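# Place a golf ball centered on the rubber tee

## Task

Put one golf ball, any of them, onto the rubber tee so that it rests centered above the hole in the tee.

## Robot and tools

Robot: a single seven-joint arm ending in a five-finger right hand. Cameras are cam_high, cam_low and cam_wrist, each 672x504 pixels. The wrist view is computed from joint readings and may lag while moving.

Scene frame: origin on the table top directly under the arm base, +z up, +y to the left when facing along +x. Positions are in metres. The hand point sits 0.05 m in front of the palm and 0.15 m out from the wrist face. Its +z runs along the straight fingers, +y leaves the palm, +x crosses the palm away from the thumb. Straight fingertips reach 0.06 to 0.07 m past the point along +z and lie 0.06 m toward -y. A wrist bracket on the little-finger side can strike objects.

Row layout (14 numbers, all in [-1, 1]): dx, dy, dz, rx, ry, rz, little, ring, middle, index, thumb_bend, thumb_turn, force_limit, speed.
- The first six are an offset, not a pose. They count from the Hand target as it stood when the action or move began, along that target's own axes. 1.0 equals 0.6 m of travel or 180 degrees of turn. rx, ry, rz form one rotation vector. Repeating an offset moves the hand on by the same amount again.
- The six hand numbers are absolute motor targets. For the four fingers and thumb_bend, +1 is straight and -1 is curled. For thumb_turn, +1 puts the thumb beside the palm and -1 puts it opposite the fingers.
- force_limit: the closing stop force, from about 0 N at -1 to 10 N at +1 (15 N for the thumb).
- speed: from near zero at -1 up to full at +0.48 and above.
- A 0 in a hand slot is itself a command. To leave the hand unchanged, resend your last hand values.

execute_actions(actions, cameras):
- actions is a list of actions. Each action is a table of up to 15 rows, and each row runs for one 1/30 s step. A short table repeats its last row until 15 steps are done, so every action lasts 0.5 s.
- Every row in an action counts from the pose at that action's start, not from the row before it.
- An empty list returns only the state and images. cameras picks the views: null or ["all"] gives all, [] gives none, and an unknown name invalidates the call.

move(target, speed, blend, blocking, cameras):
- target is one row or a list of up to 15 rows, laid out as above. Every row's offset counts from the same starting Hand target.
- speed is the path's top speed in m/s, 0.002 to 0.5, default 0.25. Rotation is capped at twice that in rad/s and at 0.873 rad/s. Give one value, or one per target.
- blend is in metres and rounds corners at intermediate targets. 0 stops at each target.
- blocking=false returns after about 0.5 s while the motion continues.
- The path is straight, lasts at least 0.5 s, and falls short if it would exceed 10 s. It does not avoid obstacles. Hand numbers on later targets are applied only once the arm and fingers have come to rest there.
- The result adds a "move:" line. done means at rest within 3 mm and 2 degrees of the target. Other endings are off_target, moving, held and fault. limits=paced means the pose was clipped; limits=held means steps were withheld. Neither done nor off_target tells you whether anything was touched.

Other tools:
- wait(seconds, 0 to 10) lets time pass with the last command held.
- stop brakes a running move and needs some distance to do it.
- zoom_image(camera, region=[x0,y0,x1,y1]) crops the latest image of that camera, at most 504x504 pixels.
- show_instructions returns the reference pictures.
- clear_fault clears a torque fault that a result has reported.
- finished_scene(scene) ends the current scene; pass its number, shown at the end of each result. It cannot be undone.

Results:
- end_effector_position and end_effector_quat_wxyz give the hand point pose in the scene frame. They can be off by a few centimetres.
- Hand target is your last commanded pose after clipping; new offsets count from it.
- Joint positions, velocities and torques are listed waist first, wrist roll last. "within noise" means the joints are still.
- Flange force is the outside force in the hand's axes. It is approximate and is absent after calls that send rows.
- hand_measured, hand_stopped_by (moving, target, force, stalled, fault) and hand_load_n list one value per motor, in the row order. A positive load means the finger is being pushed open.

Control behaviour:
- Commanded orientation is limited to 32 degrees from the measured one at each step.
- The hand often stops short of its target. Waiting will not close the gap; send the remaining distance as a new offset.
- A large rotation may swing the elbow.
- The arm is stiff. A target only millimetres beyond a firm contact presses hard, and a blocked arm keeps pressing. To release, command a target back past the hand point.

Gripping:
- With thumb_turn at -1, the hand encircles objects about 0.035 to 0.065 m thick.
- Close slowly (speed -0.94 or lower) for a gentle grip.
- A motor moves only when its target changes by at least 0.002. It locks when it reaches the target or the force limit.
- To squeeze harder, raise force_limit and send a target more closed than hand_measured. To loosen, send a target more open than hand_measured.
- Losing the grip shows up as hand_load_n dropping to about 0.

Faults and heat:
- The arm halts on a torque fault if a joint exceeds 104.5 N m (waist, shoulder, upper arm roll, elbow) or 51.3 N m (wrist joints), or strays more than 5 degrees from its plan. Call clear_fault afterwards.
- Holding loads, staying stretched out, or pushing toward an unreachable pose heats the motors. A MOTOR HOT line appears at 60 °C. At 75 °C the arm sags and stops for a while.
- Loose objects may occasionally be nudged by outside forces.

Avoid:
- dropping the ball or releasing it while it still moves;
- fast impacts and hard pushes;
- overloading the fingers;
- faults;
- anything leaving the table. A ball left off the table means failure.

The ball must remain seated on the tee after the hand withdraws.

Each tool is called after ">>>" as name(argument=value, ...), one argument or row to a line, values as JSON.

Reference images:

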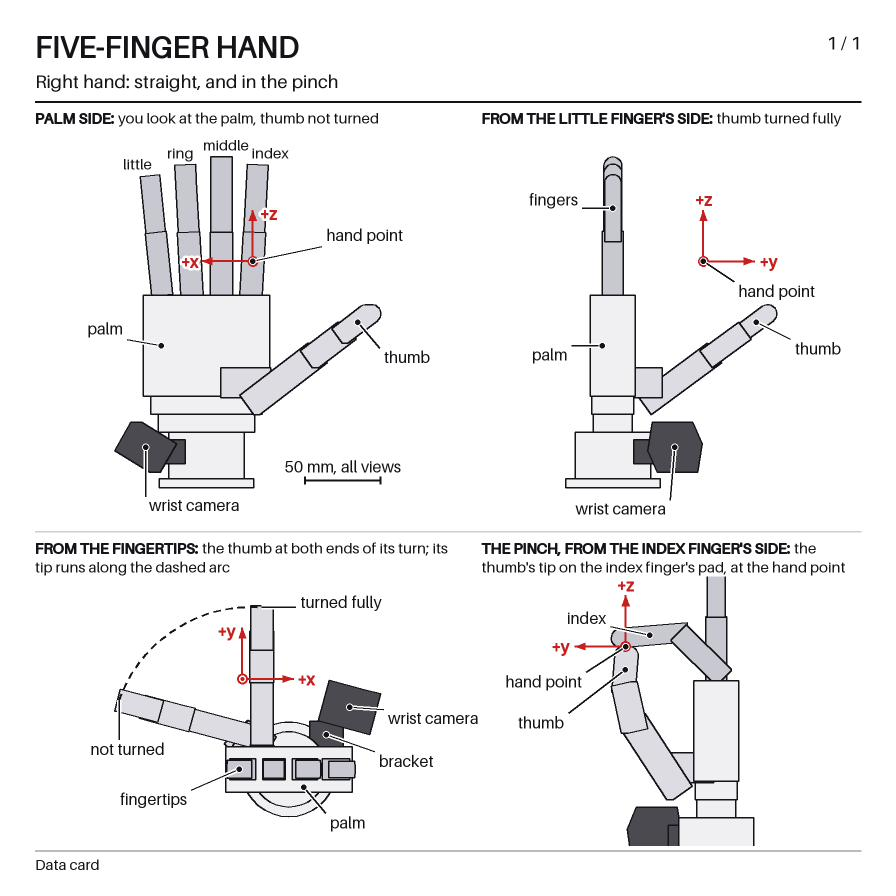

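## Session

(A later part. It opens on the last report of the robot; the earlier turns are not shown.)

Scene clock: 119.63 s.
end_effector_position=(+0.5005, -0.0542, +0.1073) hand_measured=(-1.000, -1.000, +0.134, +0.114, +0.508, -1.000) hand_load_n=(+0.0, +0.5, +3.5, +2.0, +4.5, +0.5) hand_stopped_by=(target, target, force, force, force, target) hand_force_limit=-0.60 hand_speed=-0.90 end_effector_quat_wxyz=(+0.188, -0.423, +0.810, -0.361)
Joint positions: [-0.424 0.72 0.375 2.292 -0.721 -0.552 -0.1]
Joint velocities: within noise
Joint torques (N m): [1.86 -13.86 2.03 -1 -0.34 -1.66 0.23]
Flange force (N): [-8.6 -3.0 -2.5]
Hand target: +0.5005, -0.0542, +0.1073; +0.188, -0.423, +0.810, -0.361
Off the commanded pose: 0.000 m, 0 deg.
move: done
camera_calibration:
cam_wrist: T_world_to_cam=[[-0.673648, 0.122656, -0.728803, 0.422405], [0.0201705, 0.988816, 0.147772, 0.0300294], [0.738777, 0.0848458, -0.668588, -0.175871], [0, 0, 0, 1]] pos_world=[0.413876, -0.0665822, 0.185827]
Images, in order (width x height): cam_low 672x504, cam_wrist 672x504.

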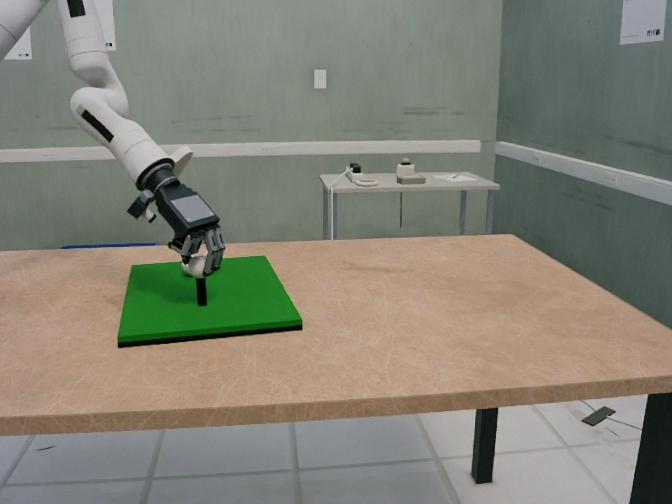

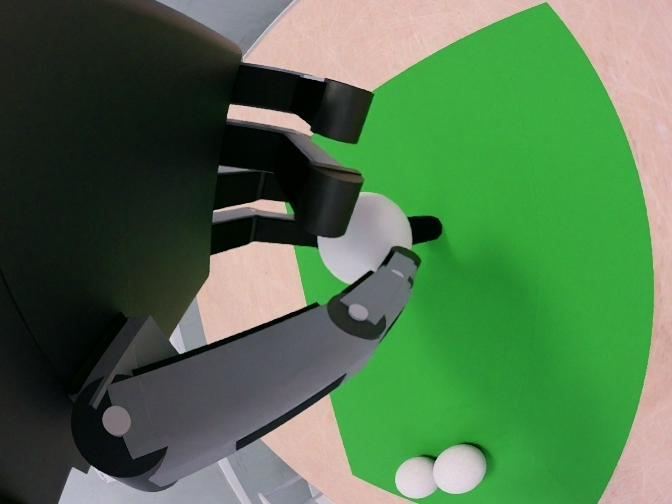

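>>> move(
  target=[-0.0006,0.0019,0.0028,0,0,0,-1,-1,-0.3,-0.3,0.0,-1,-0.6,-0.9],
  speed=0.01,
  cameras=["cam_low","cam_wrist"],
)

>>> zoom_image(
  camera="cam_low",
  region=[170, 240, 230, 310],
)

Scene clock: 124.83 s.
end_effector_position=(+0.5011, -0.0542, +0.1053) hand_measured=(-1.000, -1.000, +0.134, +0.114, +0.508, -1.000) hand_load_n=(+0.0, +0.0, +1.0, +0.0, +5.5, -1.5) hand_stopped_by=(target, target, force, force, force, target) hand_force_limit=-0.60 hand_speed=-0.90 end_effector_quat_wxyz=(+0.188, -0.423, +0.810, -0.361)
Joint positions: [-0.421 0.725 0.371 2.291 -0.718 -0.557 -0.105]
Joint velocities: within noise
Joint torques (N m): [3.02 -10.07 1.86 -1.78 -0.3 -1.25 0.26]
Flange force (N): [-7.5 -7.3 -15.3]
Hand target: +0.5011, -0.0542, +0.1053; +0.188, -0.423, +0.810, -0.361
Off the commanded pose: 0.000 m, 0 deg.
move: done
camera_calibration:
cam_wrist: T_world_to_cam=[[-0.673657, 0.122656, -0.728795, 0.421342], [0.0200977, 0.988807, 0.147838, 0.0302317], [0.738771, 0.0849452, -0.668582, -0.177652], [0, 0, 0, 1]] pos_world=[0.414476, -0.0664826, 0.183827]
Images, in order (width x height): cam_low 672x504, cam_wrist 672x504.

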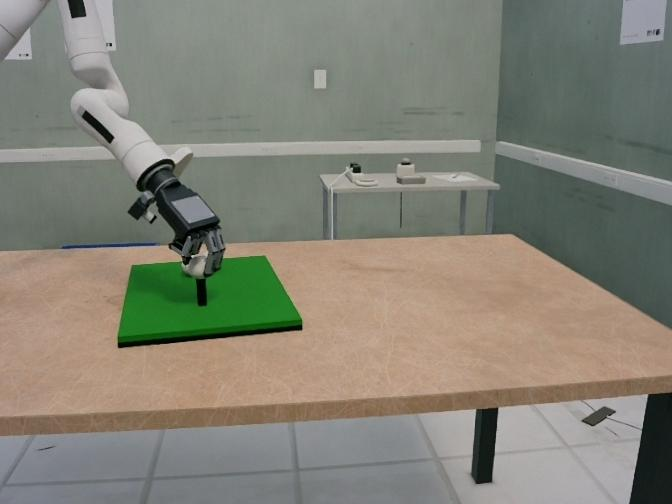

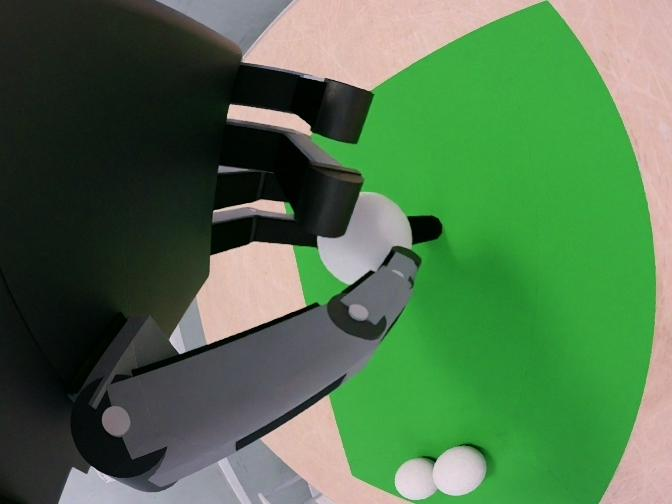

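Scaled by 7.200 from the camera's 672x504 image, which has a finer 960x720 frame.

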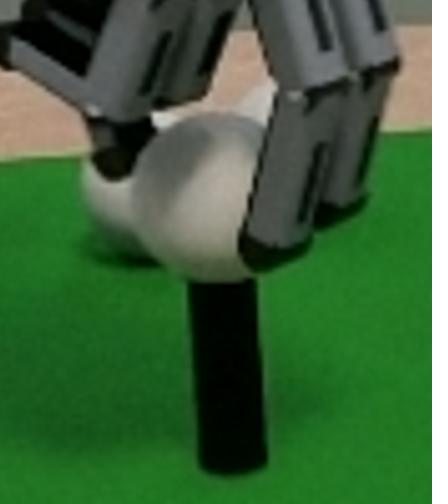

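>>> move(
  target=[0.0002,0,-0.002,0,0,0,-1,-1,-0.3,-0.3,0.0,-1,-0.6,-0.9],
  speed=0.01,
  cameras=["cam_low","cam_wrist"],
)

>>> zoom_image(
  camera="cam_low",
  region=[170, 240, 230, 310],
)

>>> zoom_image(
  camera="cam_wrist",
  region=[300, 160, 460, 300],
)

Scene clock: 131.90 s.
end_effector_position=(+0.5003, -0.0538, +0.1061) hand_measured=(-1.000, -1.000, +0.134, +0.114, +0.508, -1.000) hand_load_n=(+0.0, +0.0, +3.5, +2.0, +4.0, +0.0) hand_stopped_by=(target, target, force, force, force, target) hand_force_limit=-0.60 hand_speed=-0.90 end_effector_quat_wxyz=(+0.188, -0.423, +0.810, -0.361)
Joint positions: [-0.424 0.723 0.372 2.293 -0.721 -0.556 -0.103]
Joint velocities: within noise
Joint torques (N m): [1.82 -12.74 1.53 -0.72 -0.27 -1.15 0.26]
Flange force (N): [-8.1 -4.8 -4.8]
Hand target: +0.5003, -0.0538, +0.1061; +0.188, -0.423, +0.810, -0.361
Off the commanded pose: 0.000 m, 0 deg.
move: done
camera_calibration:
cam_wrist: T_world_to_cam=[[-0.673648, 0.122656, -0.728803, 0.421334], [0.0201705, 0.988816, 0.147772, 0.0297164], [0.738777, 0.0848458, -0.668588, -0.176568], [0, 0, 0, 1]] pos_world=[0.413676, -0.0660822, 0.184627]
Images, in order (width x height): cam_low 672x504, cam_wrist 672x504.

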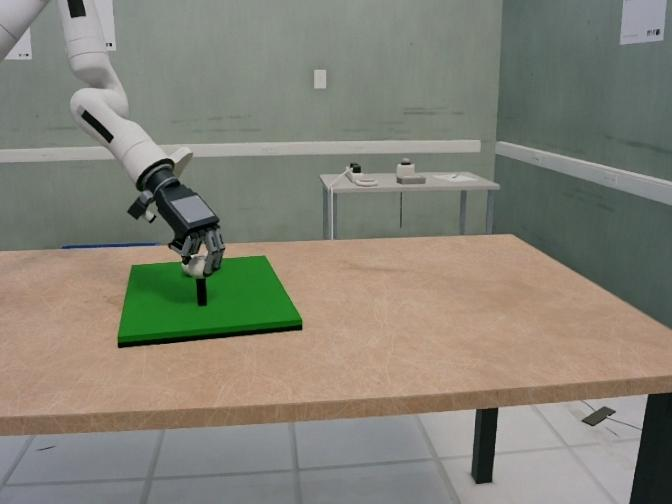

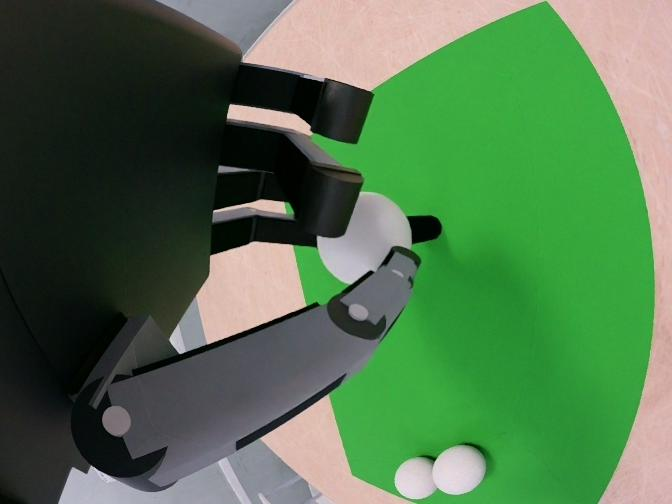

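Scaled by 7.200 from the camera's 672x504 image, which has a finer 960x720 frame.

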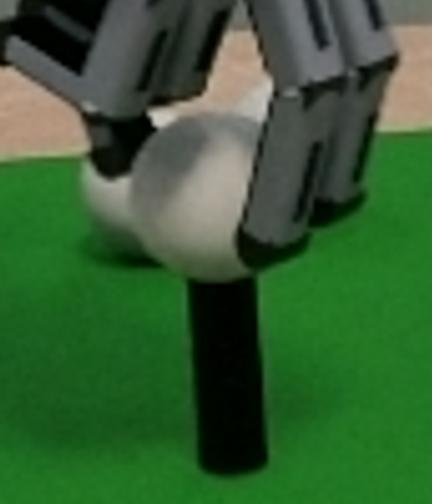

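Scaled by 3.150 from the camera's 672x504 image, which has a finer 960x720 frame.

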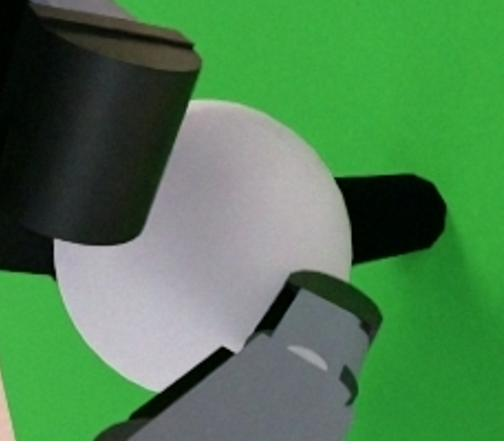

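>>> move(
  target=[0,0,0,0,0,0,-1,-1,0.25,0.23,0.63,-1,-0.6,-0.95],
  cameras=["cam_low","cam_wrist"],
)

>>> zoom_image(
  camera="cam_low",
  region=[170, 240, 230, 310],
)

>>> zoom_image(
  camera="cam_wrist",
  region=[300, 160, 460, 300],
)

Scene clock: 136.47 s.
end_effector_position=(+0.5003, -0.0538, +0.1061) hand_measured=(-1.000, -1.000, +0.250, +0.230, +0.630, -1.000) hand_load_n=(+0.0, +0.0, +0.0, -0.5, +0.0, +0.0) hand_stopped_by=(target, target, target, target, target, target) hand_force_limit=-0.60 hand_speed=-0.95 end_effector_quat_wxyz=(+0.188, -0.423, +0.810, -0.361)
Joint positions: [-0.424 0.723 0.372 2.293 -0.721 -0.556 -0.103]
Joint velocities: within noise
Joint torques (N m): [1.85 -13.76 1.97 -0.89 -0.34 -1.55 0.23]
Flange force (N): [-8.5 -3.1 -2.6]
Hand target: +0.5003, -0.0538, +0.1061; +0.188, -0.423, +0.810, -0.361
Off the commanded pose: 0.000 m, 0 deg.
move: done
camera_calibration:
cam_wrist: T_world_to_cam=[[-0.673659, 0.122589, -0.728804, 0.421335], [0.020052, 0.988816, 0.147789, 0.0297625], [0.73877, 0.0849456, -0.668583, -0.17656], [0, 0, 0, 1]] pos_world=[0.413677, -0.0660825, 0.184627]
Images, in order (width x height): cam_low 672x504, cam_wrist 672x504.

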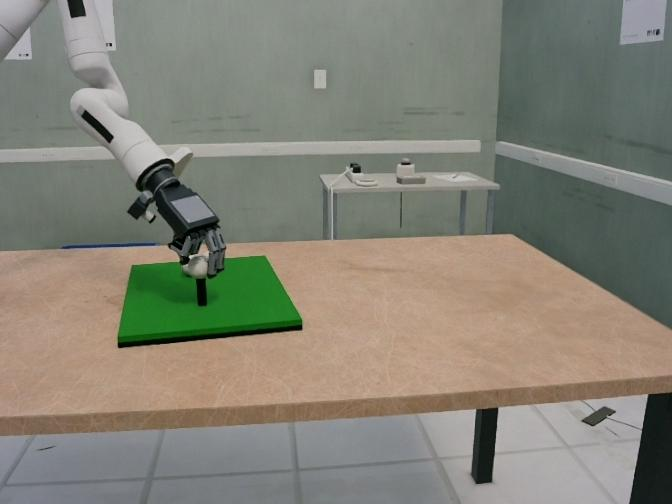

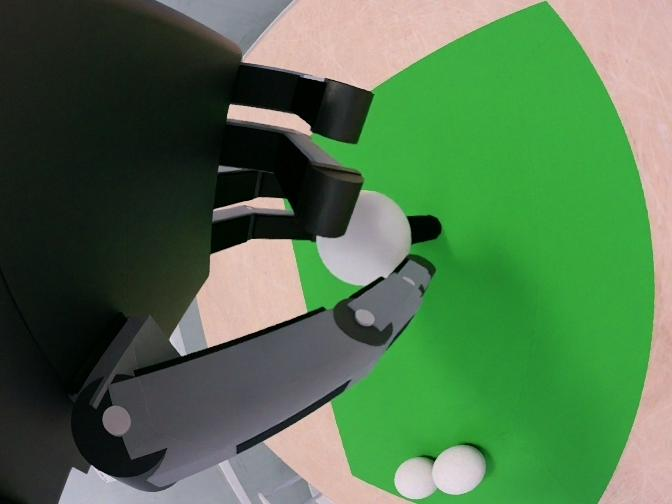

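Scaled by 7.200 from the camera's 672x504 image, which has a finer 960x720 frame.

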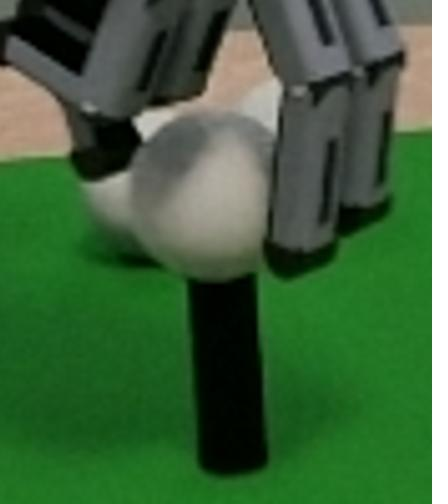

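Scaled by 3.150 from the camera's 672x504 image, which has a finer 960x720 frame.

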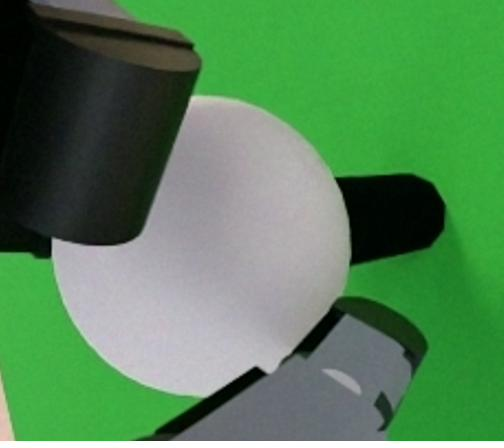

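>>> move(
  target=[0,0,0,0,0,0,-1,-1,0.5,0.5,0.8,-1,-0.6,-0.9],
  cameras=[],
)

>>> move(
  target=[0,-0.1238,-0.1115,0,0,0,-1,-1,0.5,0.5,0.8,-1,-0.6,-0.9],
  speed=0.08,
)

>>> zoom_image(
  camera="cam_low",
  region=[160, 220, 250, 320],
)

Scene clock: 141.27 s.
end_effector_position=(+0.5003, -0.0538, +0.1061) hand_measured=(-1.000, -1.000, +0.500, +0.500, +0.800, -1.000) hand_load_n=(+0.5, +0.0, +0.0, +0.0, +0.0, +0.0) hand_stopped_by=(target, target, target, target, target, target) hand_force_limit=-0.60 hand_speed=-0.90 end_effector_quat_wxyz=(+0.188, -0.423, +0.810, -0.361)
Joint positions: [-0.424 0.723 0.372 2.293 -0.721 -0.556 -0.103]
Joint velocities: within noise
Joint torques (N m): [1.84 -13.73 1.92 -0.88 -0.33 -1.56 0.23]
Flange force (N): [-8.6 -3.3 -2.7]
Hand target: +0.5003, -0.0538, +0.1061; +0.188, -0.423, +0.810, -0.361
Off the commanded pose: 0.000 m, 0 deg.
move: done
No camera images: "cameras" was empty.

Scene clock: 143.03 s.
end_effector_position=(+0.5003, -0.0536, +0.2061) hand_measured=(-1.000, -1.000, +0.500, +0.500, +0.800, -1.000) hand_load_n=(+0.0, +0.0, +0.0, +0.0, +0.0, +0.0) hand_stopped_by=(target, target, target, target, target, target) hand_force_limit=-0.60 hand_speed=-0.90 end_effector_quat_wxyz=(+0.188, -0.423, +0.810, -0.361)
Joint positions: [-0.742 0.514 0.803 2.237 -1.028 -0.219 0.307]
Joint velocities: within noise
Joint torques (N m): [1.83 -10.63 2.42 -3.55 -0.11 -1.47 0.23]
Flange force (N): no reading
Hand target: +0.5003, -0.0536, +0.2061; +0.188, -0.423, +0.810, -0.361
Off the commanded pose: 0.000 m, 0 deg.
move: done
camera_calibration:
cam_wrist: T_world_to_cam=[[-0.673657, 0.122656, -0.728795, 0.494204], [0.0200977, 0.988807, 0.147838, 0.0148513], [0.738771, 0.0849452, -0.668582, -0.109711], [0, 0, 0, 1]] pos_world=[0.413676, -0.0659826, 0.284627]

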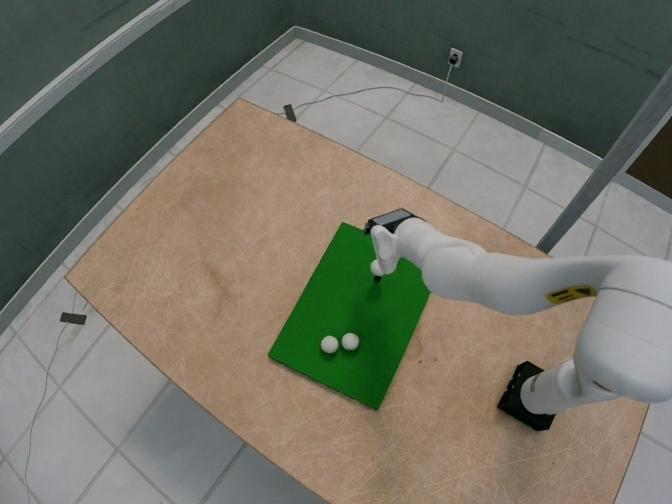

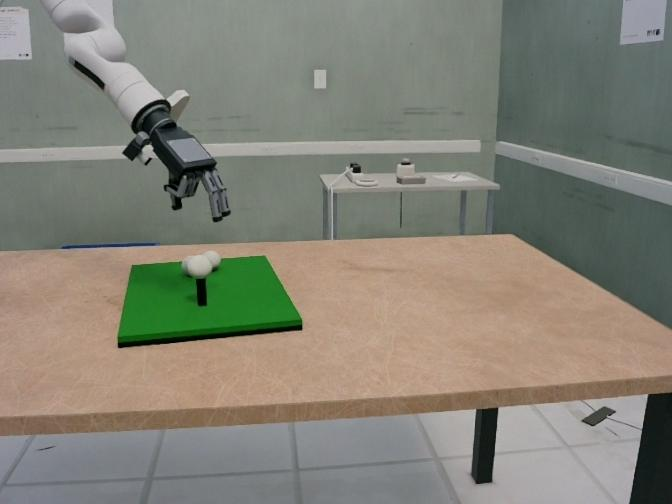

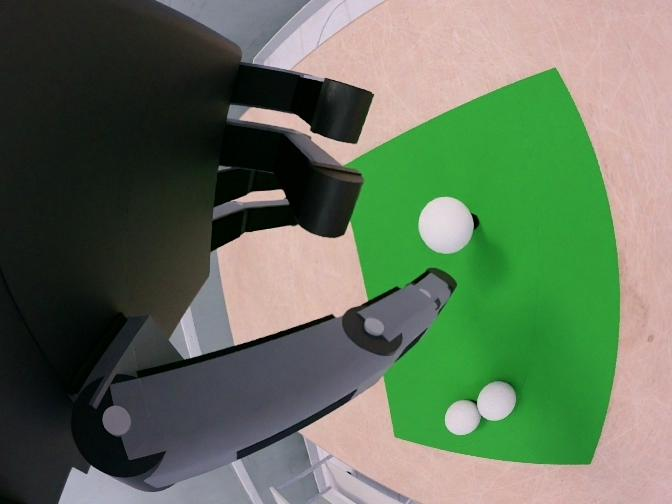

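Scaled by 5.040 from the camera's 672x504 image, which has a finer 960x720 frame.

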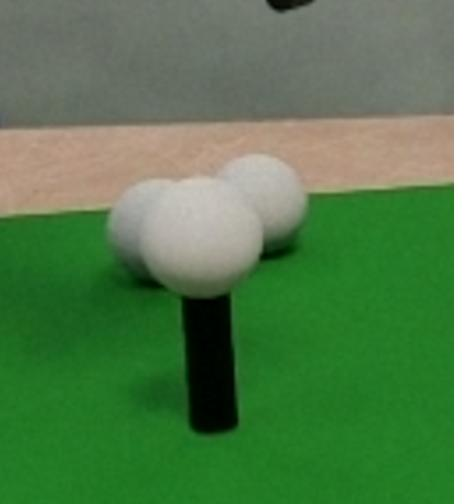

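Seated and stable.

>>> finished_scene(
  scene=2,
)

The scene is finished: the task was done.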